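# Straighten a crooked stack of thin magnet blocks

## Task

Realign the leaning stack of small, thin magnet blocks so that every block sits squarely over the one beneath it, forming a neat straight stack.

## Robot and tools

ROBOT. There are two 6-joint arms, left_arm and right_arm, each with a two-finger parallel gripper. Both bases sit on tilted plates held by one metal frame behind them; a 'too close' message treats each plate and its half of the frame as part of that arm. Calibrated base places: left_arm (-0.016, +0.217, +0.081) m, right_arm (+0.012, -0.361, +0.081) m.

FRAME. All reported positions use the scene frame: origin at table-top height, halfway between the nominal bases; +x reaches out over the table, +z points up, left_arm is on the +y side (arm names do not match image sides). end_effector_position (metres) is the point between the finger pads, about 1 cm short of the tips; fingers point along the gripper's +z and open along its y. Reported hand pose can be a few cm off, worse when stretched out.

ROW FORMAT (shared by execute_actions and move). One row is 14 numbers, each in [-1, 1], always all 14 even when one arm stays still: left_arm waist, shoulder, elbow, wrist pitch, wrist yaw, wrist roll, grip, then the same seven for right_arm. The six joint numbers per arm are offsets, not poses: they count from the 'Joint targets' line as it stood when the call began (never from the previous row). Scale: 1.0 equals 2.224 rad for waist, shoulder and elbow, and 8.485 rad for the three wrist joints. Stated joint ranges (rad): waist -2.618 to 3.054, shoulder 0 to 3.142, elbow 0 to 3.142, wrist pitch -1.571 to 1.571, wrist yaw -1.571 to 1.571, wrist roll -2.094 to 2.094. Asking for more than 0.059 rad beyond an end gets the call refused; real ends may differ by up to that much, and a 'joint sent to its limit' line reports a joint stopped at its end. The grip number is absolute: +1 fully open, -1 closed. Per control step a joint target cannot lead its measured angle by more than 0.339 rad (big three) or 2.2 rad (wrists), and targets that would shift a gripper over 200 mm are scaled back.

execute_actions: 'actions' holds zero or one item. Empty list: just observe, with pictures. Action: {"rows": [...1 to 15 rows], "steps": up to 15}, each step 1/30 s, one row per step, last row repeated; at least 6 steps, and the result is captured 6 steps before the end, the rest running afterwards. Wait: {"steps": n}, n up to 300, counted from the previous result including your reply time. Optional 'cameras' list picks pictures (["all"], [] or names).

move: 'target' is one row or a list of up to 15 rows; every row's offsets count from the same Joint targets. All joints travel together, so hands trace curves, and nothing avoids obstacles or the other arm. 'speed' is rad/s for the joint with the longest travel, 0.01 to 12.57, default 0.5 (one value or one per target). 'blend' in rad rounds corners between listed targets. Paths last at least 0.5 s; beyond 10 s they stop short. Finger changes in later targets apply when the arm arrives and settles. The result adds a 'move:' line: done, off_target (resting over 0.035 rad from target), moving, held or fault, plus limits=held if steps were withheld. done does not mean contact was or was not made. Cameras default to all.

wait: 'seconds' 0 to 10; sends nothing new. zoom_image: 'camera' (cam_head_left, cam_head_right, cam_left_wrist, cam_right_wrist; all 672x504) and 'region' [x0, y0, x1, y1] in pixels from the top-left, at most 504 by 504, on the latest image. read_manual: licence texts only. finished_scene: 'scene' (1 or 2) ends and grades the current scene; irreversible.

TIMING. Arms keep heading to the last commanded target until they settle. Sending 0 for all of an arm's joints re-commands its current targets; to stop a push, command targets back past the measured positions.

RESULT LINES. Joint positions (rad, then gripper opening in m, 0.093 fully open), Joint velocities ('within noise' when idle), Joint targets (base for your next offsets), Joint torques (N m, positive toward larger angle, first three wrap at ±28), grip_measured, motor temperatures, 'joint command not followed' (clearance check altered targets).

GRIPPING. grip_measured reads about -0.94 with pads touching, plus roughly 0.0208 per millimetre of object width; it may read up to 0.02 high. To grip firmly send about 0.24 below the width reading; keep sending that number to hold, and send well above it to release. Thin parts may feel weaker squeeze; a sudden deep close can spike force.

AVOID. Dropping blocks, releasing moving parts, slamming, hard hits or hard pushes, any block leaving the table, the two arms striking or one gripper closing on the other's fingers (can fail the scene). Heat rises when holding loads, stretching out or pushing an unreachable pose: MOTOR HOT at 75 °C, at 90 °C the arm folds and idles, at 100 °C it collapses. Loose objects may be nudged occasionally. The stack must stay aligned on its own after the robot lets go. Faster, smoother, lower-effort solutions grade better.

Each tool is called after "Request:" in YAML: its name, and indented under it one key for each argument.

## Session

Request:
execute_actions:
  actions: []
  cameras: ["all"]

Scene clock: 0.00 s of 6600.00 s.
left_arm: end_effector_position=(+0.3407, +0.1213, +0.2860) grip_measured=+1.000 end_effector_quat_wxyz=(+0.488, -0.523, +0.698, +0.000) | right_arm: end_effector_position=(+0.3019, -0.4567, +0.1134) grip_measured=+1.000 end_effector_quat_wxyz=(+0.258, +0.097, +0.937, -0.213)
Joint positions: left_arm=[-0.747 1.666 1.328 -0.969 -1.123 -1.845 0.093] | right_arm=[0.008 1.304 0.513 -0.178 0.58 0.01 0.093]
Joint velocities: within noise
Joint torques (N m): no reading
Motor temperatures (°C): left_arm=[30 45 41 36 30 28 31] | right_arm=[28 38 36 32 29 30 30]
Heat: left arm: 45 °C; right arm: 38 °C.
Joint targets: left_arm=[-0.748 1.654 1.341 -0.966 -1.128 -1.844] | right_arm=[0.008 1.300 0.521 -0.186 0.581 0.011]
camera_calibration:
cam_left_wrist: T_world_to_cam=[[0.715755, -0.438924, 0.543177, -0.349326], [-0.231064, -0.882836, -0.408914, 0.344868], [0.659018, 0.167173, -0.733313, 0.0485365], [0, 0, 0, 1]] pos_world=[0.297732, 0.14302, 0.36636]
cam_right_wrist: T_world_to_cam=[[-0.301098, -0.888657, 0.345873, -0.35512], [-0.952642, 0.264122, -0.150706, 0.464456], [0.0425733, -0.37487, -0.926099, 0.0000589915], [0, 0, 0, 1]] pos_world=[0.335532, -0.438231, 0.192877]

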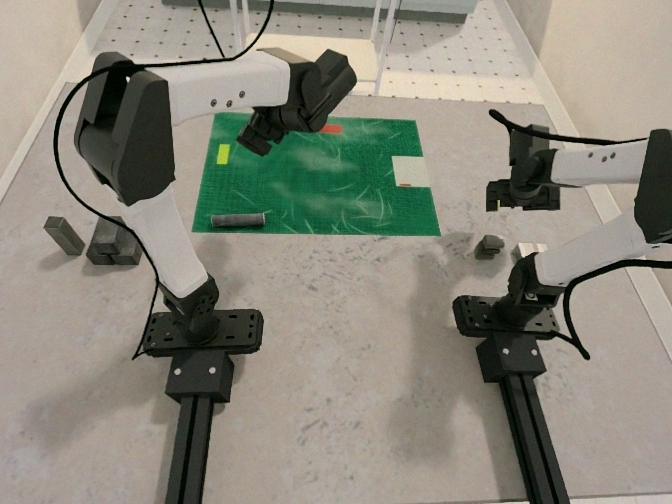

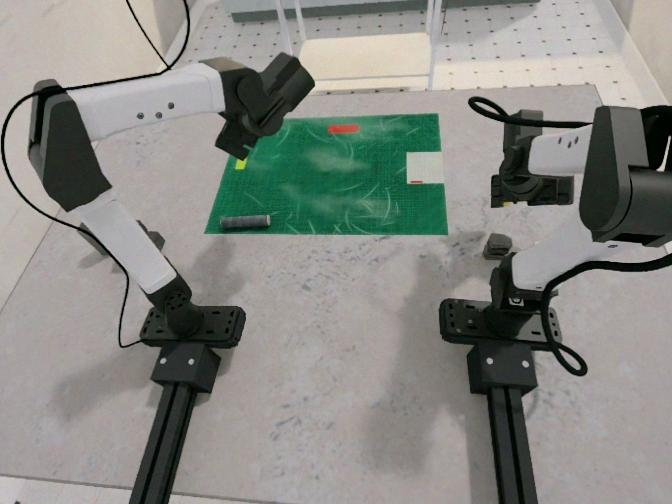

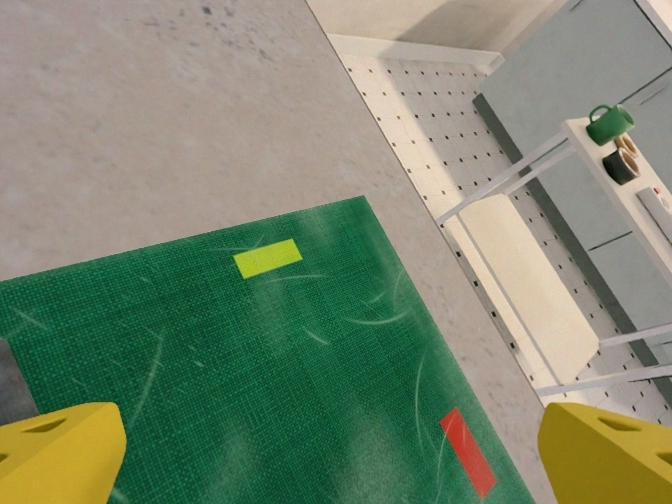

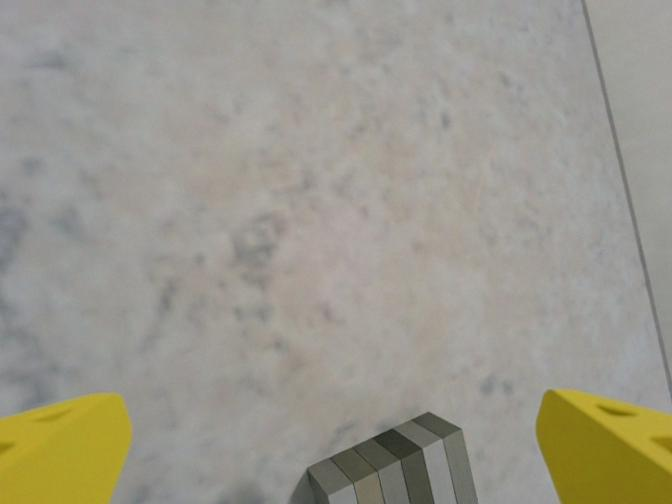

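Request:
zoom_image:
  camera: "cam_head_left"
  region: [440, 200, 580, 300]

Request:
zoom_image:
  camera: "cam_head_right"
  region: [440, 200, 580, 300]

Scaled by 3.600 from the camera's 672x504 image, which has a finer 960x720 frame.

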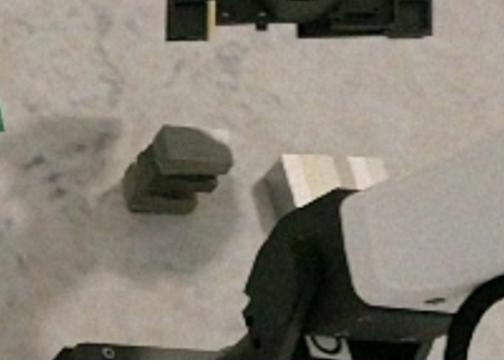

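Scaled by 3.600 from the camera's 672x504 image, which has a finer 960x720 frame.

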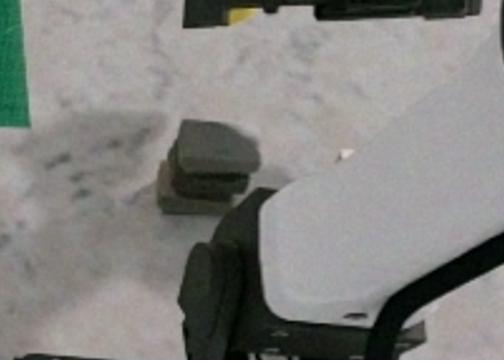

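Request:
move:
  target: [0,0,0,0,0,0,1,0.0436,-0.0621,0.0827,-0.0953,-0.0511,-0.0048,1]
  speed: 0.7
  cameras: ["cam_right_wrist","cam_head_left"]

Request:
zoom_image:
  camera: "cam_right_wrist"
  region: [220, 100, 470, 350]

Scene clock: 3.23 s of 6600.00 s.
left_arm: end_effector_position=(+0.3407, +0.1213, +0.2860) grip_measured=+1.000 end_effector_quat_wxyz=(+0.488, -0.523, +0.698, +0.000) | right_arm: end_effector_position=(+0.2040, -0.3759, +0.1236) grip_measured=+1.000 end_effector_quat_wxyz=(+0.036, -0.054, +0.998, -0.013)
Joint positions: left_arm=[-0.747 1.666 1.328 -0.969 -1.123 -1.845 0.093] | right_arm=[0.096 1.175 0.677 -0.965 0.16 -0.023 0.093]
Joint torques (N m): left_arm=[-1.05 -7.8 7.58 0.59 -0.56 -0.03] | right_arm=[1.25 -3.28 7.41 0.25 0.01 -0.1]
Heat: left arm: 46 °C; right arm: 38 °C.
Joint targets: left_arm=[-0.748 1.654 1.341 -0.966 -1.128 -1.844] | right_arm=[0.105 1.162 0.705 -0.994 0.147 -0.030]
Kept back: nothing.
move: done
camera_calibration:
cam_right_wrist: T_world_to_cam=[[0.095042, -0.995004, 0.0305619, -0.398167], [-0.930328, -0.0778568, 0.358368, 0.155339], [-0.354198, -0.0624926, -0.93308, 0.243144], [0, 0, 0, 1]] pos_world=[0.268479, -0.368889, 0.183373]
Images, in order (width x height): cam_head_left 672x504, cam_right_wrist 672x504.

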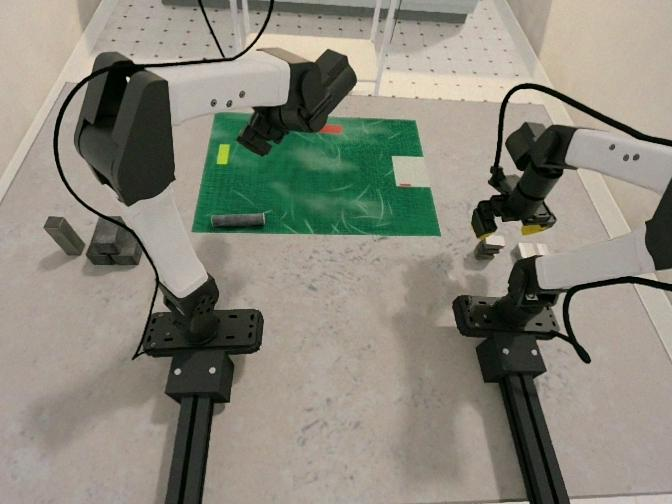

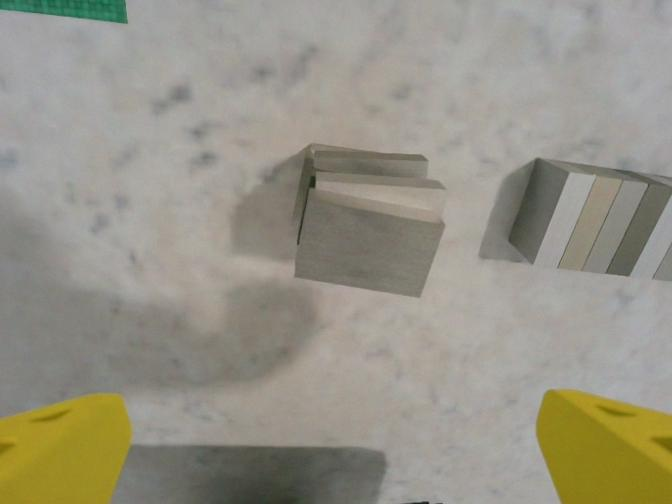

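Scaled by 2.016 from the camera's 672x504 image, which has a finer 960x720 frame.

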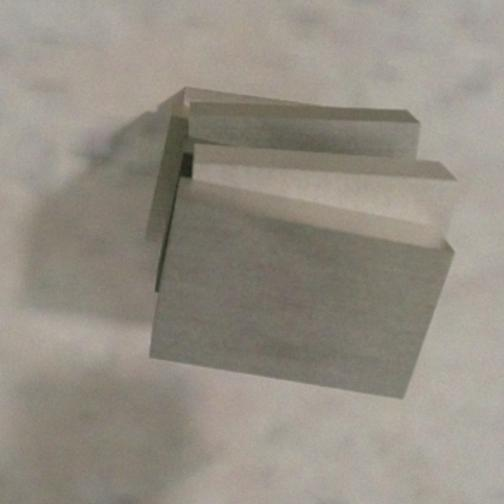

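Request:
move:
  target: [0,0,0,0,0,0,1,-0.0456,0.0604,-0.0004,0.0193,-0.0012,0.1875,1]
  speed: 1.0
  cameras: ["cam_right_wrist"]

Request:
zoom_image:
  camera: "cam_right_wrist"
  region: [210, 150, 460, 400]

Scene clock: 8.63 s of 6600.00 s.
left_arm: end_effector_position=(+0.3407, +0.1213, +0.2860) grip_measured=+1.000 end_effector_quat_wxyz=(+0.488, -0.523, +0.698, +0.000) | right_arm: end_effector_position=(+0.2241, -0.3864, +0.1043) grip_measured=+1.000 end_effector_quat_wxyz=(+0.032, +0.699, +0.714, +0.020)
Joint positions: left_arm=[-0.747 1.666 1.328 -0.969 -1.123 -1.845 0.093] | right_arm=[0.013 1.285 0.677 -0.84 0.144 1.55 0.093]
Joint torques (N m): left_arm=[-1.1 -7.8 7.66 0.59 -0.63 0.01] | right_arm=[-0.43 -1.91 7.19 0.66 0.11 0.09]
Heat: left arm: 47 °C; right arm: 38 °C.
Joint targets: left_arm=[-0.748 1.654 1.341 -0.966 -1.128 -1.844] | right_arm=[0.004 1.296 0.704 -0.830 0.137 1.560]
Kept back: nothing.
move: done
camera_calibration:
cam_right_wrist: T_world_to_cam=[[-0.997414, -0.0112897, -0.0709734, 0.225541], [-0.0393299, 0.912315, 0.407595, 0.357882], [0.0601485, 0.409333, -0.9104, 0.318753], [0, 0, 0, 1]] pos_world=[0.219861, -0.454431, 0.160329]
Images, in order (width x height): cam_right_wrist 672x504.

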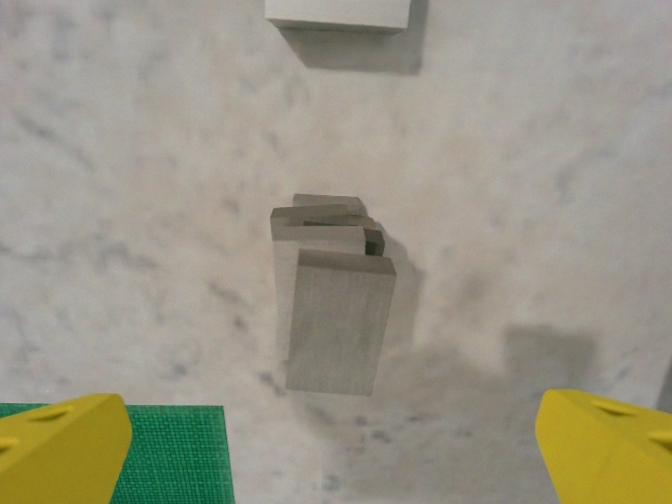

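Scaled by 2.016 from the camera's 672x504 image, which has a finer 960x720 frame.

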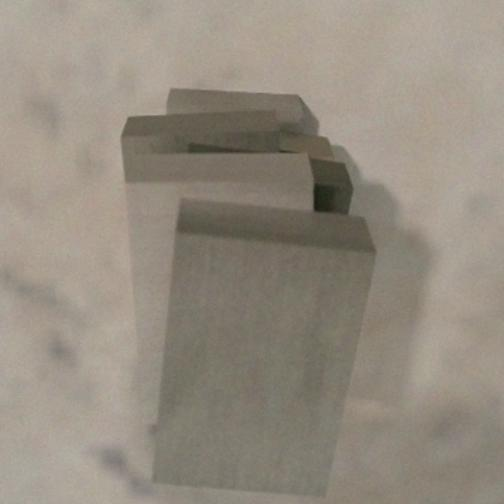

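Request:
move:
  target:
    - [0,0,0,0,0,0,1,-0.0157,0.0562,-0.0634,0.0282,-0.0002,-0.0058,0.6]
    - [0,0,0,0,0,0,1,-0.0301,0.1371,-0.0949,0.0581,-0.0007,-0.0095,0.6]
  speed: 0.4
  blend: 0.03
  cameras: ["cam_right_wrist"]

Request:
zoom_image:
  camera: "cam_right_wrist"
  region: [200, 254, 450, 504]

Scene clock: 11.43 s of 6600.00 s.
left_arm: end_effector_position=(+0.3407, +0.1213, +0.2860) grip_measured=+1.000 end_effector_quat_wxyz=(+0.488, -0.523, +0.698, +0.000) | right_arm: end_effector_position=(+0.2318, -0.3889, +0.0153) grip_measured=+0.602 end_effector_quat_wxyz=(+0.033, +0.700, +0.713, +0.021)
Joint positions: left_arm=[-0.747 1.666 1.328 -0.969 -1.123 -1.845 0.093] | right_arm=[-0.054 1.59 0.502 -0.348 0.138 1.486 0.074]
Joint torques (N m): left_arm=[-1.09 -7.72 7.73 0.61 -0.6 -0.03] | right_arm=[-0.12 -3.08 2.63 0.67 0.11 -0.09]
Heat: left arm: 47 °C; right arm: 38 °C.
Joint targets: left_arm=[-0.748 1.654 1.341 -0.966 -1.128 -1.844] | right_arm=[-0.063 1.601 0.493 -0.337 0.131 1.480]
Kept back: nothing.
move: done
camera_calibration:
cam_right_wrist: T_world_to_cam=[[-0.997256, -0.0070388, -0.0736923, 0.228606], [-0.0364261, 0.913275, 0.405711, 0.396379], [0.0644456, 0.407283, -0.911026, 0.23654], [0, 0, 0, 1]] pos_world=[0.227173, -0.456733, 0.0715248]
Images, in order (width x height): cam_right_wrist 672x504.

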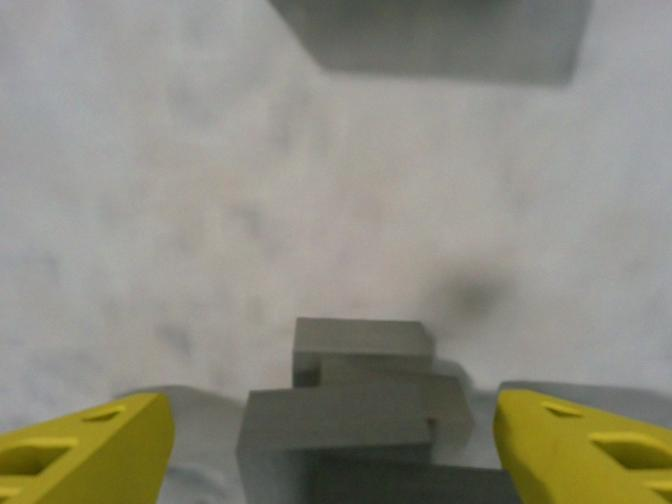

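Scaled by 2.016 from the camera's 672x504 image, which has a finer 960x720 frame.

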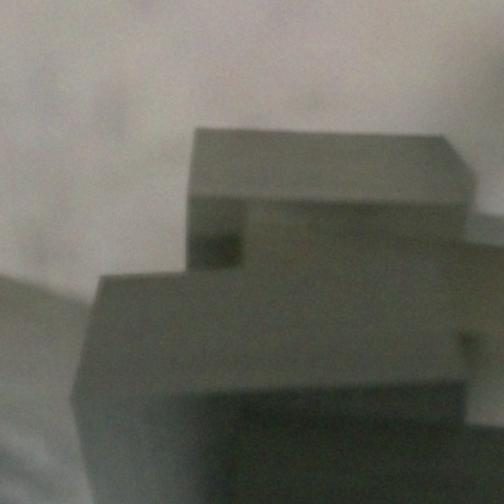

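Request:
execute_actions:
  actions:
    - {"rows":[[0,0,0,0,0,0,1,0,0,0,0,0,0,0.57],[0,0,0,0,0,0,1,0,0,0,0,0,0,0.54],[0,0,0,0,0,0,1,0,0,0,0,0,0,0.51],[0,0,0,0,0,0,1,0,0,0,0,0,0,0.48],[0,0,0,0,0,0,1,0,0,0,0,0,0,0.45],[0,0,0,0,0,0,1,0,0,0,0,0,0,0.42],[0,0,0,0,0,0,1,0,0,0,0,0,0,0.395],[0,0,0,0,0,0,1,0,0,0,0,0,0,0.37],[0,0,0,0,0,0,1,0,0,0,0,0,0,0.35],[0,0,0,0,0,0,1,0,0,0,0,0,0,0.33],[0,0,0,0,0,0,1,0,0,0,0,0,0,0.315],[0,0,0,0,0,0,1,0,0,0,0,0,0,0.30],[0,0,0,0,0,0,1,0,0,0,0,0,0,0.285],[0,0,0,0,0,0,1,0,0,0,0,0,0,0.27],[0,0,0,0,0,0,1,0,0,0,0,0,0,0.255]],"steps":15}

Request:
execute_actions:
  actions:
    - {"rows":[[0,0,0,0,0,0,1,0,0,0,0,0,0,0.243],[0,0,0,0,0,0,1,0,0,0,0,0,0,0.231],[0,0,0,0,0,0,1,0,0,0,0,0,0,0.219],[0,0,0,0,0,0,1,0,0,0,0,0,0,0.207],[0,0,0,0,0,0,1,0,0,0,0,0,0,0.195],[0,0,0,0,0,0,1,0,0,0,0,0,0,0.183],[0,0,0,0,0,0,1,0,0,0,0,0,0,0.171],[0,0,0,0,0,0,1,0,0,0,0,0,0,0.159],[0,0,0,0,0,0,1,0,0,0,0,0,0,0.147],[0,0,0,0,0,0,1,0,0,0,0,0,0,0.135],[0,0,0,0,0,0,1,0,0,0,0,0,0,0.123],[0,0,0,0,0,0,1,0,0,0,0,0,0,0.111],[0,0,0,0,0,0,1,0,0,0,0,0,0,0.099],[0,0,0,0,0,0,1,0,0,0,0,0,0,0.087],[0,0,0,0,0,0,1,0,0,0,0,0,0,0.075]],"steps":15}
  cameras: ["cam_right_wrist"]

Request:
execute_actions:
  actions:
    - {"rows":[[0,0,0,0,0,0,1,0,0,0,0,0,0,0.063],[0,0,0,0,0,0,1,0,0,0,0,0,0,0.051],[0,0,0,0,0,0,1,0,0,0,0,0,0,0.039],[0,0,0,0,0,0,1,0,0,0,0,0,0,0.027],[0,0,0,0,0,0,1,0,0,0,0,0,0,0.015],[0,0,0,0,0,0,1,0,0,0,0,0,0,0.003],[0,0,0,0,0,0,1,0,0,0,0,0,0,-0.009],[0,0,0,0,0,0,1,0,0,0,0,0,0,-0.021],[0,0,0,0,0,0,1,0,0,0,0,0,0,-0.033],[0,0,0,0,0,0,1,0,0,0,0,0,0,-0.045],[0,0,0,0,0,0,1,0,0,0,0,0,0,-0.057],[0,0,0,0,0,0,1,0,0,0,0,0,0,-0.069],[0,0,0,0,0,0,1,0,0,0,0,0,0,-0.081],[0,0,0,0,0,0,1,0,0,0,0,0,0,-0.093],[0,0,0,0,0,0,1,0,0,0,0,0,0,-0.105]],"steps":15}
  cameras: ["cam_right_wrist"]

Request:
execute_actions:
  actions:
    - {"rows":[[0,0,0,0,0,0,1,0,0,0,0,0,0,-0.117],[0,0,0,0,0,0,1,0,0,0,0,0,0,-0.129],[0,0,0,0,0,0,1,0,0,0,0,0,0,-0.141],[0,0,0,0,0,0,1,0,0,0,0,0,0,-0.153],[0,0,0,0,0,0,1,0,0,0,0,0,0,-0.165],[0,0,0,0,0,0,1,0,0,0,0,0,0,-0.177],[0,0,0,0,0,0,1,0,0,0,0,0,0,-0.189],[0,0,0,0,0,0,1,0,0,0,0,0,0,-0.201],[0,0,0,0,0,0,1,0,0,0,0,0,0,-0.213],[0,0,0,0,0,0,1,0,0,0,0,0,0,-0.225],[0,0,0,0,0,0,1,0,0,0,0,0,0,-0.237],[0,0,0,0,0,0,1,0,0,0,0,0,0,-0.249],[0,0,0,0,0,0,1,0,0,0,0,0,0,-0.261],[0,0,0,0,0,0,1,0,0,0,0,0,0,-0.273],[0,0,0,0,0,0,1,0,0,0,0,0,0,-0.285]],"steps":15}
  cameras: ["cam_right_wrist"]

Scene clock: 13.17 s of 6600.00 s.
left_arm: end_effector_position=(+0.3407, +0.1213, +0.2860) grip_measured=+1.000 end_effector_quat_wxyz=(+0.488, -0.523, +0.698, +0.000) | right_arm: end_effector_position=(+0.2320, -0.3889, +0.0154) grip_measured=+0.362 end_effector_quat_wxyz=(+0.033, +0.700, +0.713, +0.021)
Joint positions: left_arm=[-0.747 1.666 1.328 -0.969 -1.123 -1.845 0.093] | right_arm=[-0.054 1.59 0.502 -0.348 0.138 1.486 0.063]
Joint velocities: left_arm=[within noise] | right_arm=[-0.002 -0.007 0.007 0.007 -0.037 0.007 -0.023]
Joint torques (N m): left_arm=[-1.06 -7.9 7.69 0.61 -0.62 0.01] | right_arm=[-0.13 -3 2.71 0.65 0.1 -0.07]
Heat: left arm: 47 °C; right arm: 38 °C.
Joint targets: left_arm=[-0.748 1.654 1.341 -0.966 -1.128 -1.844] | right_arm=[-0.063 1.601 0.493 -0.337 0.131 1.480]
Steps of this call (1-43: nothing new was sent; 44-52: this action's first 9). Readings (joint positions of left_arm | right_arm):
44: [-0.747 1.666 1.328 -0.969 -1.123 -1.845] | [-0.054 1.590 0.502 -0.348 0.138 1.486]
45: [-0.747 1.666 1.328 -0.969 -1.123 -1.845] | [-0.054 1.590 0.502 -0.348 0.138 1.486]
47: [-0.747 1.666 1.328 -0.969 -1.123 -1.845] | [-0.054 1.590 0.502 -0.348 0.138 1.486]
51: [-0.747 1.666 1.328 -0.969 -1.123 -1.845] | [-0.054 1.590 0.502 -0.348 0.138 1.486]
52: the state above

Scene clock: 13.67 s of 6600.00 s.
left_arm: end_effector_position=(+0.3407, +0.1213, +0.2860) grip_measured=+1.000 end_effector_quat_wxyz=(+0.488, -0.523, +0.698, +0.000) | right_arm: end_effector_position=(+0.2320, -0.3889, +0.0154) grip_measured=+0.156 end_effector_quat_wxyz=(+0.033, +0.700, +0.713, +0.021)
Joint positions: left_arm=[-0.747 1.666 1.328 -0.969 -1.123 -1.845 0.093] | right_arm=[-0.054 1.59 0.502 -0.348 0.138 1.486 0.053]
Joint velocities: left_arm=[within noise] | right_arm=[0.002 0.002 -0.002 -0.037 0.051 0.066 -0.015]
Joint torques (N m): left_arm=[-1.13 -7.77 7.71 0.6 -0.59 0.02] | right_arm=[-0.17 -3.02 2.84 0.69 0.11 -0.06]
Heat: left arm: 47 °C; right arm: 38 °C.
Joint targets: left_arm=[-0.748 1.654 1.341 -0.966 -1.128 -1.844] | right_arm=[-0.063 1.601 0.493 -0.337 0.131 1.480]
Steps of this call (1-6: your previous action's last 6; 7-15: this action's first 9). Readings (joint positions of left_arm | right_arm):
7: [-0.747 1.666 1.328 -0.969 -1.123 -1.845] | [-0.054 1.590 0.502 -0.348 0.138 1.486]
8: [-0.747 1.666 1.328 -0.969 -1.123 -1.845] | [-0.054 1.590 0.502 -0.348 0.138 1.486]
10: [-0.747 1.666 1.328 -0.969 -1.123 -1.845] | [-0.054 1.590 0.502 -0.348 0.138 1.486]
14: [-0.747 1.666 1.328 -0.969 -1.123 -1.845] | [-0.054 1.590 0.502 -0.348 0.138 1.486]
15: the state above
camera_calibration:
cam_right_wrist: T_world_to_cam=[[-0.997195, -0.00734642, -0.0744886, 0.228709], [-0.0370261, 0.913299, 0.405603, 0.396543], [0.0650506, 0.407223, -0.911009, 0.236361], [0, 0, 0, 1]] pos_world=[0.227375, -0.456734, 0.0715241]
Images, in order (width x height): cam_right_wrist 672x504.

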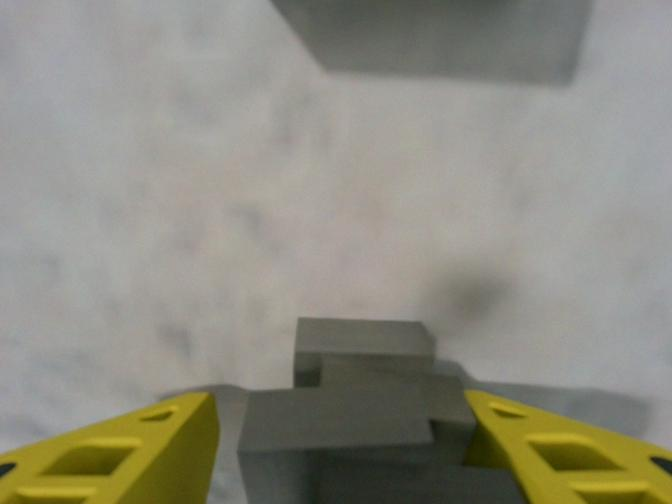

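Scene clock: 14.17 s of 6600.00 s.
left_arm: end_effector_position=(+0.3407, +0.1213, +0.2860) grip_measured=+1.000 end_effector_quat_wxyz=(+0.488, -0.523, +0.698, +0.000) | right_arm: end_effector_position=(+0.2320, -0.3888, +0.0154) grip_measured=-0.024 end_effector_quat_wxyz=(+0.033, +0.700, +0.713, +0.021)
Joint positions: left_arm=[-0.747 1.666 1.328 -0.969 -1.123 -1.845 0.093] | right_arm=[-0.054 1.59 0.502 -0.348 0.137 1.486 0.044]
Joint velocities: left_arm=[within noise] | right_arm=[0.002 -0.017 -0.027 0.051 -0.022 0.007 -0.013]
Joint torques (N m): left_arm=[-1.07 -7.8 7.73 0.61 -0.59 0.01] | right_arm=[-0.27 -3.02 2.65 0.73 0.11 -0.11]
Heat: left arm: 47 °C; right arm: 38 °C.
Joint targets: left_arm=[-0.748 1.654 1.341 -0.966 -1.128 -1.844] | right_arm=[-0.063 1.601 0.493 -0.337 0.131 1.480]
Steps of this call (1-6: your previous action's last 6; 7-15: this action's first 9). Readings (joint positions of left_arm | right_arm):
7: [-0.747 1.666 1.328 -0.969 -1.123 -1.845] | [-0.054 1.590 0.502 -0.348 0.137 1.486]
8: [-0.747 1.666 1.328 -0.969 -1.123 -1.845] | [-0.054 1.590 0.502 -0.348 0.137 1.486]
10: [-0.747 1.666 1.328 -0.969 -1.123 -1.845] | [-0.054 1.590 0.502 -0.348 0.137 1.486]
14: [-0.747 1.666 1.328 -0.969 -1.123 -1.845] | [-0.054 1.590 0.502 -0.348 0.137 1.486]
15: the state above
camera_calibration:
cam_right_wrist: T_world_to_cam=[[-0.997195, -0.00732175, -0.0744894, 0.228721], [-0.0370304, 0.913134, 0.405975, 0.39644], [0.0650464, 0.407594, -0.910844, 0.236519], [0, 0, 0, 1]] pos_world=[0.227375, -0.456732, 0.0715245]
Images, in order (width x height): cam_right_wrist 672x504.

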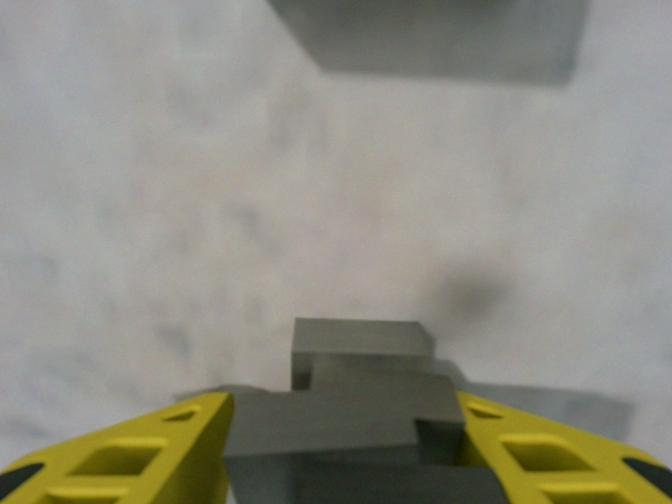

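Scene clock: 14.67 s of 6600.00 s.
left_arm: end_effector_position=(+0.3407, +0.1213, +0.2860) grip_measured=+1.000 end_effector_quat_wxyz=(+0.488, -0.523, +0.698, +0.000) | right_arm: end_effector_position=(+0.2318, -0.3888, +0.0153) grip_measured=-0.203 end_effector_quat_wxyz=(+0.033, +0.700, +0.713, +0.021)
Joint positions: left_arm=[-0.747 1.666 1.328 -0.969 -1.123 -1.845 0.093] | right_arm=[-0.054 1.59 0.502 -0.348 0.137 1.486 0.035]
Joint velocities: left_arm=[within noise] | right_arm=[0.002 -0.012 -0.027 -0.037 -0.066 -0.066 -0.015]
Joint torques (N m): left_arm=[-1.17 -7.86 7.66 0.62 -0.6 -0.01] | right_arm=[-0.24 -3.04 2.81 0.75 0.1 -0.11]
Heat: left arm: 47 °C; right arm: 38 °C.
Joint targets: left_arm=[-0.748 1.654 1.341 -0.966 -1.128 -1.844] | right_arm=[-0.063 1.601 0.492 -0.338 0.131 1.480]
Steps of this call (1-6: your previous action's last 6; 7-15: this action's first 9). Readings (joint positions of left_arm | right_arm):
7: [-0.747 1.666 1.328 -0.969 -1.123 -1.845] | [-0.054 1.590 0.502 -0.348 0.137 1.486]
8: [-0.747 1.666 1.328 -0.969 -1.123 -1.845] | [-0.054 1.590 0.502 -0.348 0.137 1.486]
10: [-0.747 1.666 1.328 -0.969 -1.123 -1.845] | [-0.054 1.590 0.502 -0.348 0.137 1.486]
14: [-0.747 1.666 1.328 -0.969 -1.123 -1.845] | [-0.054 1.590 0.502 -0.348 0.137 1.486]
15: the state above
camera_calibration:
cam_right_wrist: T_world_to_cam=[[-0.997218, -0.00734708, -0.0741739, 0.228484], [-0.0369256, 0.91313, 0.405992, 0.396447], [0.0647476, 0.407602, -0.910862, 0.236514], [0, 0, 0, 1]] pos_world=[0.227174, -0.456732, 0.0714248]
Images, in order (width x height): cam_right_wrist 672x504.

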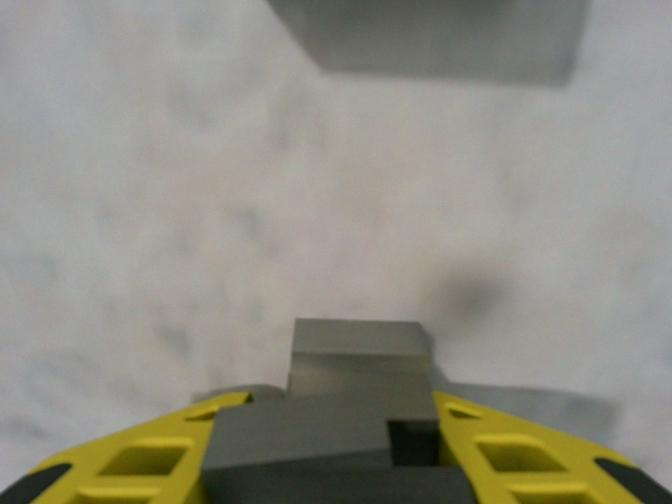

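Request:
execute_actions:
  actions:
    - {"rows":[[0,0,0,0,0,0,1,0,0,0,0,0,0,-0.295],[0,0,0,0,0,0,1,0,0,0,0,0,0,-0.305],[0,0,0,0,0,0,1,0,0,0,0,0,0,-0.315],[0,0,0,0,0,0,1,0,0,0,0,0,0,-0.325],[0,0,0,0,0,0,1,0,0,0,0,0,0,-0.335],[0,0,0,0,0,0,1,0,0,0,0,0,0,-0.345],[0,0,0,0,0,0,1,0,0,0,0,0,0,-0.355],[0,0,0,0,0,0,1,0,0,0,0,0,0,-0.365],[0,0,0,0,0,0,1,0,0,0,0,0,0,-0.375],[0,0,0,0,0,0,1,0,0,0,0,0,0,-0.385],[0,0,0,0,0,0,1,0,0,0,0,0,0,-0.395],[0,0,0,0,0,0,1,0,0,0,0,0,0,-0.405],[0,0,0,0,0,0,1,0,0,0,0,0,0,-0.415],[0,0,0,0,0,0,1,0,0,0,0,0,0,-0.425],[0,0,0,0,0,0,1,0,0,0,0,0,0,-0.435]],"steps":15}

Request:
execute_actions:
  actions:
    - {"rows":[[0,0,0,0,0,0,1,0,0,0,0,0,0,-0.445],[0,0,0,0,0,0,1,0,0,0,0,0,0,-0.455],[0,0,0,0,0,0,1,0,0,0,0,0,0,-0.465],[0,0,0,0,0,0,1,0,0,0,0,0,0,-0.475],[0,0,0,0,0,0,1,0,0,0,0,0,0,-0.485],[0,0,0,0,0,0,1,0,0,0,0,0,0,-0.495],[0,0,0,0,0,0,1,0,0,0,0,0,0,-0.505],[0,0,0,0,0,0,1,0,0,0,0,0,0,-0.515],[0,0,0,0,0,0,1,0,0,0,0,0,0,-0.525],[0,0,0,0,0,0,1,0,0,0,0,0,0,-0.535],[0,0,0,0,0,0,1,0,0,0,0,0,0,-0.545],[0,0,0,0,0,0,1,0,0,0,0,0,0,-0.555],[0,0,0,0,0,0,1,0,0,0,0,0,0,-0.565],[0,0,0,0,0,0,1,0,0,0,0,0,0,-0.575]],"steps":15}

Request:
wait:
  seconds: 0.3
  cameras: ["cam_right_wrist"]

Request:
zoom_image:
  camera: "cam_right_wrist"
  region: [200, 264, 450, 504]

Scene clock: 15.73 s of 6600.00 s.
left_arm: end_effector_position=(+0.3407, +0.1213, +0.2860) grip_measured=+1.000 end_effector_quat_wxyz=(+0.488, -0.523, +0.698, +0.000) | right_arm: end_effector_position=(+0.2290, -0.3886, +0.0148) grip_measured=-0.365 end_effector_quat_wxyz=(+0.029, +0.700, +0.713, +0.017)
Joint positions: left_arm=[-0.747 1.666 1.328 -0.969 -1.123 -1.845 0.093] | right_arm=[-0.054 1.59 0.5 -0.356 0.137 1.486 0.028]
Joint velocities: left_arm=[within noise] | right_arm=[0.007 0.002 0.002 -0.066 -0.037 -0.007 -0.015]
Joint torques (N m): left_arm=[-1.03 -7.72 7.72 0.6 -0.61 0] | right_arm=[-0.32 -3 2.96 0.83 0.1 -0.1]
Heat: left arm: 47 °C; right arm: 38 °C.
Joint targets: left_arm=[-0.748 1.654 1.341 -0.966 -1.128 -1.844] | right_arm=[-0.063 1.601 0.493 -0.338 0.131 1.480]
Steps of this call (1-6: your previous action's last 6; 7-15: toward your last target; 16-23: nothing new was sent; 24-32: this action's first 9). Readings (joint positions of left_arm | right_arm):
24: [-0.747 1.666 1.328 -0.969 -1.123 -1.845] | [-0.054 1.590 0.500 -0.352 0.137 1.486]
25: [-0.747 1.666 1.328 -0.969 -1.123 -1.845] | [-0.054 1.590 0.500 -0.352 0.137 1.486]
27: [-0.747 1.666 1.328 -0.969 -1.123 -1.845] | [-0.054 1.590 0.500 -0.353 0.137 1.486]
31: [-0.747 1.666 1.328 -0.969 -1.123 -1.845] | [-0.054 1.590 0.500 -0.356 0.137 1.486]
32: the state above

Scene clock: 16.23 s of 6600.00 s.
left_arm: end_effector_position=(+0.3407, +0.1213, +0.2860) grip_measured=+1.000 end_effector_quat_wxyz=(+0.488, -0.523, +0.698, +0.000) | right_arm: end_effector_position=(+0.2288, -0.3886, +0.0148) grip_measured=-0.467 end_effector_quat_wxyz=(+0.029, +0.700, +0.713, +0.017)
Joint positions: left_arm=[-0.747 1.666 1.328 -0.969 -1.123 -1.845 0.093] | right_arm=[-0.054 1.59 0.5 -0.357 0.137 1.486 0.023]
Joint velocities: left_arm=[within noise] | right_arm=[-0.007 -0.002 0.002 0.007 0.022 -0.037 -0.007]
Joint torques (N m): left_arm=[-1.06 -7.84 7.73 0.6 -0.58 -0.01] | right_arm=[-0.29 -3.03 2.85 0.76 0.11 -0.07]
Heat: left arm: 47 °C; right arm: 38 °C.
Joint targets: left_arm=[-0.748 1.654 1.341 -0.966 -1.128 -1.844] | right_arm=[-0.063 1.601 0.493 -0.337 0.131 1.480]
Steps of this call (1-6: your previous action's last 6; 7-15: this action's first 9). Readings (joint positions of left_arm | right_arm):
7: [-0.747 1.666 1.328 -0.969 -1.123 -1.845] | [-0.054 1.590 0.500 -0.357 0.137 1.486]
8: [-0.747 1.666 1.328 -0.969 -1.123 -1.845] | [-0.054 1.590 0.500 -0.357 0.137 1.486]
10: [-0.747 1.666 1.328 -0.969 -1.123 -1.845] | [-0.054 1.590 0.500 -0.357 0.137 1.486]
14: [-0.747 1.666 1.328 -0.969 -1.123 -1.845] | [-0.054 1.590 0.500 -0.357 0.137 1.486]
15: the state above

Scene clock: 16.73 s of 6600.00 s.
left_arm: end_effector_position=(+0.3407, +0.1213, +0.2860) grip_measured=+1.000 end_effector_quat_wxyz=(+0.488, -0.523, +0.698, +0.000) | right_arm: end_effector_position=(+0.2288, -0.3886, +0.0148) grip_measured=-0.501 end_effector_quat_wxyz=(+0.029, +0.700, +0.713, +0.017)
Joint positions: left_arm=[-0.747 1.666 1.328 -0.969 -1.123 -1.845 0.093] | right_arm=[-0.054 1.59 0.5 -0.357 0.137 1.486 0.021]
Joint torques (N m): left_arm=[-1.07 -7.9 7.64 0.59 -0.6 -0.01] | right_arm=[-0.28 -3.07 2.92 0.77 0.13 -0.1]
Heat: left arm: 47 °C; right arm: 38 °C.
Joint targets: left_arm=[-0.748 1.654 1.341 -0.966 -1.128 -1.844] | right_arm=[-0.063 1.601 0.493 -0.337 0.131 1.480]
Steps of this call (1-6: your previous action's last 6; 7-15: toward your last target). Readings (joint positions of left_arm | right_arm):
1: [-0.747 1.666 1.328 -0.969 -1.123 -1.845] | [-0.054 1.590 0.500 -0.357 0.137 1.486]
2: [-0.747 1.666 1.328 -0.969 -1.123 -1.845] | [-0.054 1.590 0.500 -0.357 0.137 1.486]
4: [-0.747 1.666 1.328 -0.969 -1.123 -1.845] | [-0.054 1.590 0.500 -0.357 0.137 1.486]
8: [-0.747 1.666 1.328 -0.969 -1.123 -1.845] | [-0.054 1.590 0.500 -0.357 0.137 1.486]
15: the state above
All arms were judged still, so your last target was given up. Each gripper or tool keeps its last command.
camera_calibration:
cam_right_wrist: T_world_to_cam=[[-0.997963, -0.00869126, -0.0632029, 0.224999], [-0.0337264, 0.9128, 0.407012, 0.395437], [0.0541541, 0.408314, -0.911234, 0.238865], [0, 0, 0, 1]] pos_world=[0.224942, -0.456532, 0.0709348]
Images, in order (width x height): cam_right_wrist 672x504.

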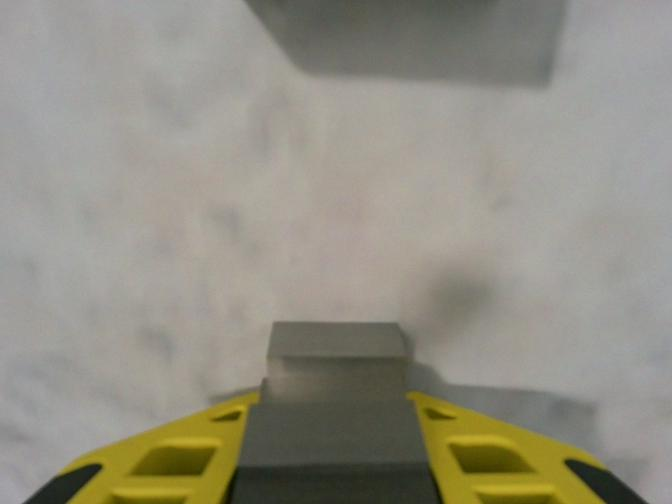

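Scaled by 2.016 from the camera's 672x504 image, which has a finer 960x720 frame.

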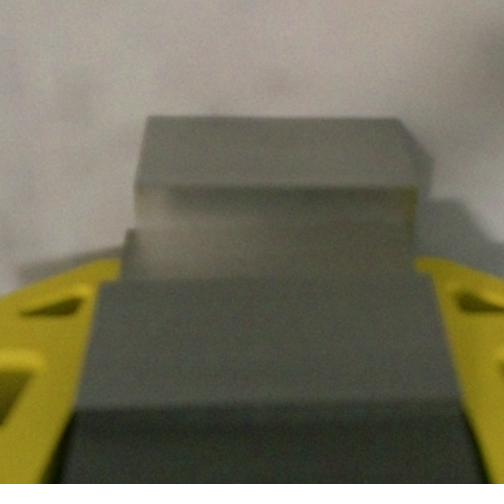

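Request:
execute_actions:
  actions:
    - {"rows":[[0,0,0,0,0,0,1,0,0,0,0,0,0,-0.47],[0,0,0,0,0,0,1,0,0,0,0,0,0,-0.44],[0,0,0,0,0,0,1,0,0,0,0,0,0,-0.41],[0,0,0,0,0,0,1,0,0,0,0,0,0,-0.38],[0,0,0,0,0,0,1,0,0,0,0,0,0,-0.35],[0,0,0,0,0,0,1,0,0,0,0,0,0,-0.32],[0,0,0,0,0,0,1,0,0,0,0,0,0,-0.28],[0,0,0,0,0,0,1,0,0,0,0,0,0,-0.24],[0,0,0,0,0,0,1,0,0,0,0,0,0,-0.19],[0,0,0,0,0,0,1,0,0,0,0,0,0,-0.14],[0,0,0,0,0,0,1,0,0,0,0,0,0,-0.09],[0,0,0,0,0,0,1,0,0,0,0,0,0,-0.05],[0,0,0,0,0,0,1,0,0,0,0,0,0,-0.02],[0,0,0,0,0,0,1,0,0,0,0,0,0,0.01],[0,0,0,0,0,0,1,0,0,0,0,0,0,0.03]],"steps":15}

Request:
move:
  target: [0,0,0,0,0,0,1,0.0130,-0.0486,0.0225,-0.0178,0.0006,0.0031,0.03]
  speed: 0.2
  cameras: ["cam_right_wrist"]

Request:
zoom_image:
  camera: "cam_right_wrist"
  region: [180, 254, 480, 504]

Scene clock: 18.33 s of 6600.00 s.
left_arm: end_effector_position=(+0.3407, +0.1213, +0.2860) grip_measured=+1.000 end_effector_quat_wxyz=(+0.488, -0.523, +0.698, +0.000) | right_arm: end_effector_position=(+0.2300, -0.3885, +0.0149) grip_measured=-0.218 end_effector_quat_wxyz=(+0.031, +0.700, +0.713, +0.019)
Joint positions: left_arm=[-0.747 1.666 1.328 -0.969 -1.123 -1.845 0.093] | right_arm=[-0.054 1.59 0.5 -0.352 0.136 1.486 0.035]
Joint velocities: left_arm=[within noise] | right_arm=[-0.012 -0.027 -0.027 0.007 0.022 -0.022 0.058]
Joint torques (N m): left_arm=[-1.1 -7.68 7.65 0.6 -0.59 0] | right_arm=[-0.21 -2.97 2.91 0.67 0.12 -0.11]
Heat: left arm: 48 °C; right arm: 38 °C.
Joint targets: left_arm=[-0.748 1.654 1.341 -0.966 -1.128 -1.844] | right_arm=[-0.063 1.601 0.493 -0.338 0.131 1.480]
Steps of this call (1-39: nothing new was sent; 40-48: this action's first 9). Readings (joint positions of left_arm | right_arm):
40: [-0.747 1.666 1.328 -0.969 -1.123 -1.845] | [-0.054 1.590 0.500 -0.357 0.137 1.486]
41: [-0.747 1.666 1.328 -0.969 -1.123 -1.845] | [-0.054 1.590 0.500 -0.357 0.137 1.486]
43: [-0.747 1.666 1.328 -0.969 -1.123 -1.845] | [-0.054 1.590 0.500 -0.357 0.137 1.486]
47: [-0.747 1.666 1.328 -0.969 -1.123 -1.845] | [-0.054 1.590 0.500 -0.353 0.136 1.486]
48: the state above

Scene clock: 20.13 s of 6600.00 s.
left_arm: end_effector_position=(+0.3407, +0.1213, +0.2860) grip_measured=+1.000 end_effector_quat_wxyz=(+0.488, -0.523, +0.698, +0.000) | right_arm: end_effector_position=(+0.2271, -0.3881, +0.0323) grip_measured=+0.028 end_effector_quat_wxyz=(+0.029, +0.700, +0.714, +0.018)
Joint positions: left_arm=[-0.747 1.666 1.328 -0.969 -1.123 -1.845 0.093] | right_arm=[-0.043 1.511 0.522 -0.459 0.136 1.496 0.047]
Joint torques (N m): left_arm=[-1.17 -7.9 7.73 0.59 -0.6 0.01] | right_arm=[1.63 -5.27 5.45 0.2 0.17 0.09]
Heat: left arm: 48 °C; right arm: 39 °C.
Joint targets: left_arm=[-0.748 1.654 1.341 -0.966 -1.128 -1.844] | right_arm=[-0.034 1.492 0.543 -0.489 0.137 1.506]
Kept back: nothing.
move: done
camera_calibration:
cam_right_wrist: T_world_to_cam=[[-0.997923, -0.00942996, -0.0637164, 0.224105], [-0.0347211, 0.911948, 0.408833, 0.387692], [0.0542508, 0.410197, -0.910382, 0.255452], [0, 0, 0, 1]] pos_world=[0.223242, -0.456227, 0.0883365]
Images, in order (width x height): cam_right_wrist 672x504.

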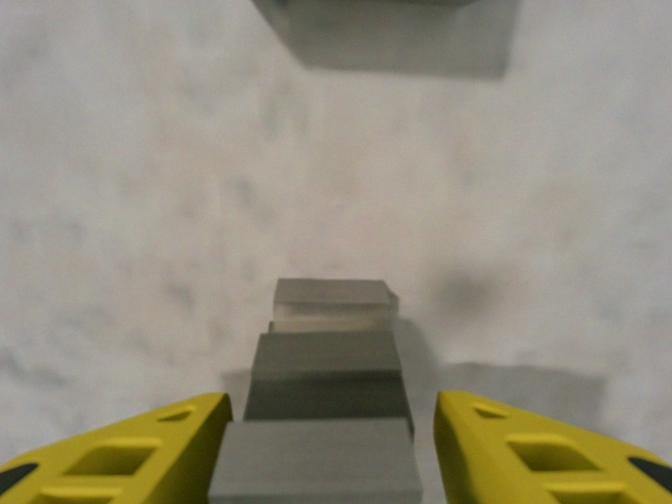

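Scaled by 1.680 from the camera's 672x504 image, which has a finer 960x720 frame.

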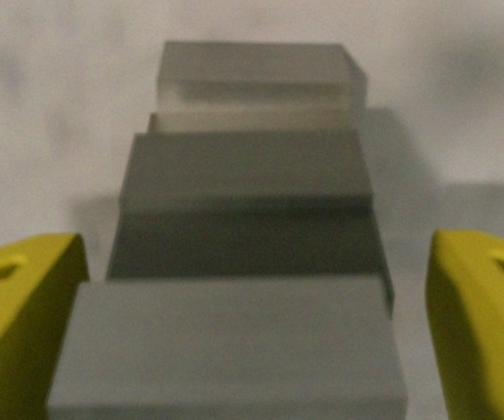

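Request:
move:
  target: [0,0,0,0,0,0,1,0,0,0,0.0053,0,0,0.03]
  speed: 0.2
  cameras: ["cam_right_wrist"]

Scene clock: 21.30 s of 6600.00 s.
left_arm: end_effector_position=(+0.3407, +0.1213, +0.2860) grip_measured=+1.000 end_effector_quat_wxyz=(+0.488, -0.523, +0.698, +0.000) | right_arm: end_effector_position=(+0.2282, -0.3882, +0.0324) grip_measured=+0.028 end_effector_quat_wxyz=(+0.030, +0.700, +0.713, +0.019)
Joint positions: left_arm=[-0.747 1.666 1.328 -0.969 -1.123 -1.845 0.093] | right_arm=[-0.043 1.511 0.522 -0.455 0.136 1.497 0.047]
Joint torques (N m): left_arm=[-1.16 -7.86 7.73 0.59 -0.6 -0.01] | right_arm=[1.61 -5.14 5.52 0.66 0.15 0.05]
Heat: left arm: 48 °C; right arm: 39 °C.
Joint targets: left_arm=[-0.748 1.654 1.341 -0.966 -1.128 -1.844] | right_arm=[-0.034 1.492 0.543 -0.444 0.137 1.506]
Kept back: nothing.
move: done
camera_calibration:
cam_right_wrist: T_world_to_cam=[[-0.99766, -0.00858633, -0.0678256, 0.225511], [-0.0356249, 0.912038, 0.408554, 0.387945], [0.0583516, 0.410015, -0.91021, 0.254484], [0, 0, 0, 1]] pos_world=[0.223955, -0.456226, 0.0884328]
Images, in order (width x height): cam_right_wrist 672x504.

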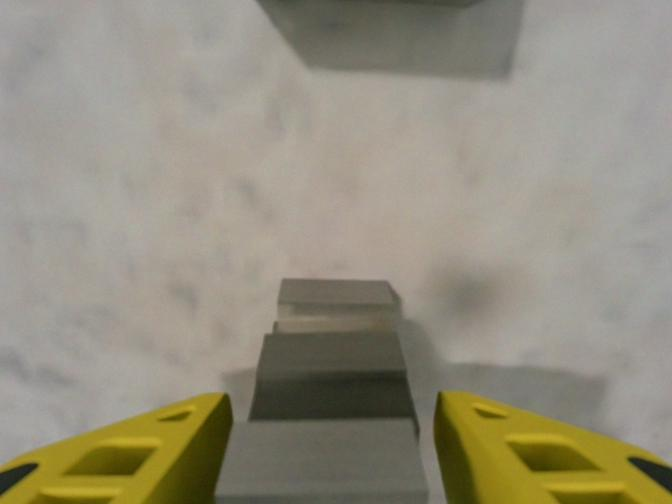

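Request:
execute_actions:
  actions:
    - {"rows":[[0,0,0,0,0,0,1,0,0,0,0,0,0,0.01],[0,0,0,0,0,0,1,0,0,0,0,0,0,-0.01],[0,0,0,0,0,0,1,0,0,0,0,0,0,-0.03],[0,0,0,0,0,0,1,0,0,0,0,0,0,-0.05],[0,0,0,0,0,0,1,0,0,0,0,0,0,-0.07],[0,0,0,0,0,0,1,0,0,0,0,0,0,-0.09],[0,0,0,0,0,0,1,0,0,0,0,0,0,-0.11],[0,0,0,0,0,0,1,0,0,0,0,0,0,-0.13],[0,0,0,0,0,0,1,0,0,0,0,0,0,-0.145],[0,0,0,0,0,0,1,0,0,0,0,0,0,-0.16],[0,0,0,0,0,0,1,0,0,0,0,0,0,-0.175],[0,0,0,0,0,0,1,0,0,0,0,0,0,-0.19],[0,0,0,0,0,0,1,0,0,0,0,0,0,-0.205],[0,0,0,0,0,0,1,0,0,0,0,0,0,-0.22],[0,0,0,0,0,0,1,0,0,0,0,0,0,-0.235]],"steps":15}

Request:
execute_actions:
  actions:
    - {"rows":[[0,0,0,0,0,0,1,0,0,0,0,0,0,-0.247],[0,0,0,0,0,0,1,0,0,0,0,0,0,-0.259],[0,0,0,0,0,0,1,0,0,0,0,0,0,-0.271],[0,0,0,0,0,0,1,0,0,0,0,0,0,-0.283],[0,0,0,0,0,0,1,0,0,0,0,0,0,-0.295],[0,0,0,0,0,0,1,0,0,0,0,0,0,-0.307],[0,0,0,0,0,0,1,0,0,0,0,0,0,-0.319],[0,0,0,0,0,0,1,0,0,0,0,0,0,-0.331],[0,0,0,0,0,0,1,0,0,0,0,0,0,-0.343],[0,0,0,0,0,0,1,0,0,0,0,0,0,-0.355],[0,0,0,0,0,0,1,0,0,0,0,0,0,-0.367],[0,0,0,0,0,0,1,0,0,0,0,0,0,-0.379],[0,0,0,0,0,0,1,0,0,0,0,0,0,-0.391],[0,0,0,0,0,0,1,0,0,0,0,0,0,-0.403],[0,0,0,0,0,0,1,0,0,0,0,0,0,-0.415]],"steps":15}

Request:
execute_actions:
  actions:
    - {"rows":[[0,0,0,0,0,0,1,0,0,0,0,0,0,-0.425],[0,0,0,0,0,0,1,0,0,0,0,0,0,-0.435],[0,0,0,0,0,0,1,0,0,0,0,0,0,-0.445],[0,0,0,0,0,0,1,0,0,0,0,0,0,-0.455],[0,0,0,0,0,0,1,0,0,0,0,0,0,-0.465],[0,0,0,0,0,0,1,0,0,0,0,0,0,-0.475],[0,0,0,0,0,0,1,0,0,0,0,0,0,-0.485],[0,0,0,0,0,0,1,0,0,0,0,0,0,-0.495],[0,0,0,0,0,0,1,0,0,0,0,0,0,-0.505],[0,0,0,0,0,0,1,0,0,0,0,0,0,-0.515],[0,0,0,0,0,0,1,0,0,0,0,0,0,-0.525],[0,0,0,0,0,0,1,0,0,0,0,0,0,-0.535],[0,0,0,0,0,0,1,0,0,0,0,0,0,-0.545],[0,0,0,0,0,0,1,0,0,0,0,0,0,-0.555],[0,0,0,0,0,0,1,0,0,0,0,0,0,-0.565]],"steps":15}

Request:
wait:
  seconds: 0.3
  cameras: ["cam_right_wrist"]

Request:
zoom_image:
  camera: "cam_right_wrist"
  region: [180, 254, 480, 504]

Scene clock: 22.53 s of 6600.00 s.
left_arm: end_effector_position=(+0.3407, +0.1213, +0.2860) grip_measured=+1.000 end_effector_quat_wxyz=(+0.488, -0.523, +0.698, +0.000) | right_arm: end_effector_position=(+0.2283, -0.3882, +0.0324) grip_measured=-0.133 end_effector_quat_wxyz=(+0.030, +0.700, +0.713, +0.020)
Joint positions: left_arm=[-0.747 1.666 1.328 -0.969 -1.123 -1.845 0.093] | right_arm=[-0.043 1.511 0.522 -0.454 0.136 1.497 0.039]
Joint velocities: left_arm=[within noise] | right_arm=[-0.022 0.002 0.007 -0.037 -0.022 -0.051 -0.023]
Joint torques (N m): left_arm=[-1.1 -7.73 7.72 0.6 -0.61 0.02] | right_arm=[1.54 -5.31 5.42 0.69 0.17 0.06]
Heat: left arm: 48 °C; right arm: 39 °C.
Joint targets: left_arm=[-0.748 1.654 1.341 -0.966 -1.128 -1.844] | right_arm=[-0.034 1.492 0.543 -0.444 0.137 1.506]
Steps of this call (1-28: nothing new was sent; 29-37: this action's first 9). Readings (joint positions of left_arm | right_arm):
29: [-0.747 1.666 1.328 -0.969 -1.123 -1.845] | [-0.043 1.511 0.522 -0.454 0.136 1.497]
30: [-0.747 1.666 1.328 -0.969 -1.123 -1.845] | [-0.043 1.511 0.522 -0.454 0.136 1.497]
32: [-0.747 1.666 1.328 -0.969 -1.123 -1.845] | [-0.043 1.511 0.522 -0.454 0.136 1.497]
36: [-0.747 1.666 1.328 -0.969 -1.123 -1.845] | [-0.043 1.511 0.522 -0.454 0.136 1.497]
37: the state above

Scene clock: 23.03 s of 6600.00 s.
left_arm: end_effector_position=(+0.3407, +0.1213, +0.2860) grip_measured=+1.000 end_effector_quat_wxyz=(+0.488, -0.523, +0.698, +0.000) | right_arm: end_effector_position=(+0.2285, -0.3882, +0.0324) grip_measured=-0.334 end_effector_quat_wxyz=(+0.031, +0.700, +0.713, +0.020)
Joint positions: left_arm=[-0.747 1.666 1.328 -0.969 -1.123 -1.845 0.093] | right_arm=[-0.043 1.511 0.522 -0.453 0.136 1.497 0.029]
Joint velocities: left_arm=[within noise] | right_arm=[-0.002 0.002 0.002 0.139 0.022 -0.037 -0.014]
Joint torques (N m): left_arm=[-1.06 -7.84 7.64 0.58 -0.61 -0.01] | right_arm=[1.57 -5.24 5.44 0.65 0.22 0.06]
Heat: left arm: 48 °C; right arm: 39 °C.
Joint targets: left_arm=[-0.748 1.654 1.341 -0.966 -1.128 -1.844] | right_arm=[-0.034 1.492 0.543 -0.444 0.137 1.506]
Steps of this call (1-6: your previous action's last 6; 7-15: this action's first 9). Readings (joint positions of left_arm | right_arm):
7: [-0.747 1.666 1.328 -0.969 -1.123 -1.845] | [-0.043 1.511 0.522 -0.454 0.136 1.497]
8: [-0.747 1.666 1.328 -0.969 -1.123 -1.845] | [-0.043 1.511 0.522 -0.454 0.136 1.497]
10: [-0.747 1.666 1.328 -0.969 -1.123 -1.845] | [-0.043 1.511 0.522 -0.454 0.136 1.497]
14: [-0.747 1.666 1.328 -0.969 -1.123 -1.845] | [-0.043 1.511 0.522 -0.454 0.136 1.497]
15: the state above

Scene clock: 23.53 s of 6600.00 s.
left_arm: end_effector_position=(+0.3407, +0.1213, +0.2860) grip_measured=+1.000 end_effector_quat_wxyz=(+0.488, -0.523, +0.698, +0.000) | right_arm: end_effector_position=(+0.2289, -0.3882, +0.0325) grip_measured=-0.460 end_effector_quat_wxyz=(+0.031, +0.700, +0.713, +0.021)
Joint positions: left_arm=[-0.747 1.666 1.328 -0.969 -1.123 -1.845 0.093] | right_arm=[-0.043 1.511 0.522 -0.451 0.136 1.497 0.023]
Joint velocities: left_arm=[within noise] | right_arm=[0.007 -0.002 0.007 0.037 0.007 -0.051 -0.008]
Joint torques (N m): left_arm=[-1.11 -7.8 7.77 0.6 -0.59 -0.01] | right_arm=[1.55 -5.23 5.5 0.67 0.18 0.04]
Heat: left arm: 48 °C; right arm: 39 °C.
Joint targets: left_arm=[-0.748 1.654 1.341 -0.966 -1.128 -1.844] | right_arm=[-0.034 1.492 0.543 -0.443 0.137 1.506]
Steps of this call (1-6: your previous action's last 6; 7-15: this action's first 9). Readings (joint positions of left_arm | right_arm):
7: [-0.747 1.666 1.328 -0.969 -1.123 -1.845] | [-0.043 1.511 0.522 -0.451 0.136 1.497]
8: [-0.747 1.666 1.328 -0.969 -1.123 -1.845] | [-0.043 1.511 0.522 -0.451 0.136 1.497]
10: [-0.747 1.666 1.328 -0.969 -1.123 -1.845] | [-0.043 1.511 0.522 -0.451 0.136 1.497]
14: [-0.747 1.666 1.328 -0.969 -1.123 -1.845] | [-0.043 1.511 0.522 -0.451 0.136 1.497]
15: the state above

Scene clock: 24.03 s of 6600.00 s.
left_arm: end_effector_position=(+0.3407, +0.1213, +0.2860) grip_measured=+1.000 end_effector_quat_wxyz=(+0.488, -0.523, +0.698, +0.000) | right_arm: end_effector_position=(+0.2289, -0.3882, +0.0325) grip_measured=-0.501 end_effector_quat_wxyz=(+0.031, +0.700, +0.713, +0.021)
Joint positions: left_arm=[-0.747 1.666 1.328 -0.969 -1.123 -1.845 0.093] | right_arm=[-0.043 1.511 0.522 -0.451 0.136 1.497 0.021]
Joint torques (N m): left_arm=[-1.11 -7.73 7.66 0.61 -0.61 0] | right_arm=[1.52 -5.19 5.55 0.66 0.21 0.08]
Heat: left arm: 48 °C; right arm: 39 °C.
Joint targets: left_arm=[-0.748 1.654 1.341 -0.966 -1.128 -1.844] | right_arm=[-0.034 1.492 0.543 -0.443 0.137 1.506]
Steps of this call (1-6: your previous action's last 6; 7-15: toward your last target). Readings (joint positions of left_arm | right_arm):
1: [-0.747 1.666 1.328 -0.969 -1.123 -1.845] | [-0.043 1.511 0.522 -0.451 0.136 1.497]
2: [-0.747 1.666 1.328 -0.969 -1.123 -1.845] | [-0.043 1.511 0.522 -0.451 0.136 1.497]
4: [-0.747 1.666 1.328 -0.969 -1.123 -1.845] | [-0.043 1.511 0.522 -0.451 0.136 1.497]
8: [-0.747 1.666 1.328 -0.969 -1.123 -1.845] | [-0.043 1.511 0.522 -0.451 0.136 1.497]
15: the state above
All arms were judged still, so your last target was given up. Each gripper or tool keeps its last command.
camera_calibration:
cam_right_wrist: T_world_to_cam=[[-0.997456, -0.00778653, -0.0708553, 0.226606], [-0.0361238, 0.912137, 0.408291, 0.388144], [0.0614505, 0.409812, -0.910098, 0.253654], [0, 0, 0, 1]] pos_world=[0.224464, -0.456226, 0.0884301]
Images, in order (width x height): cam_right_wrist 672x504.

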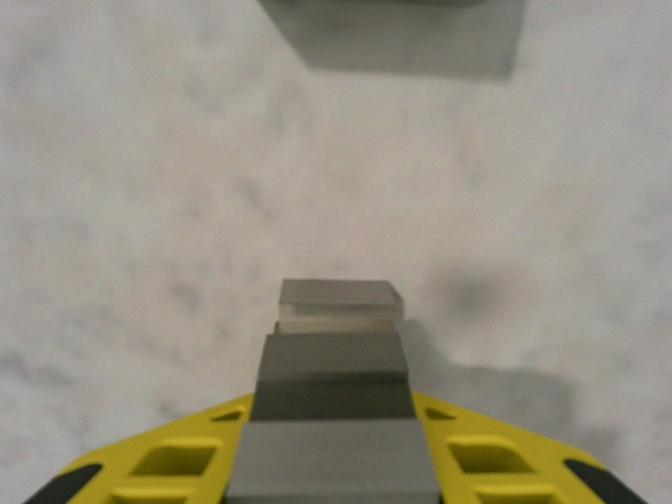

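Scaled by 1.680 from the camera's 672x504 image, which has a finer 960x720 frame.

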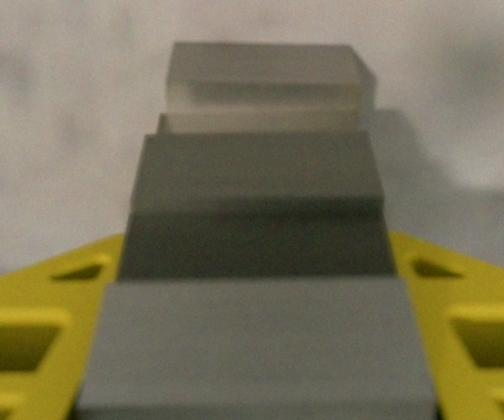

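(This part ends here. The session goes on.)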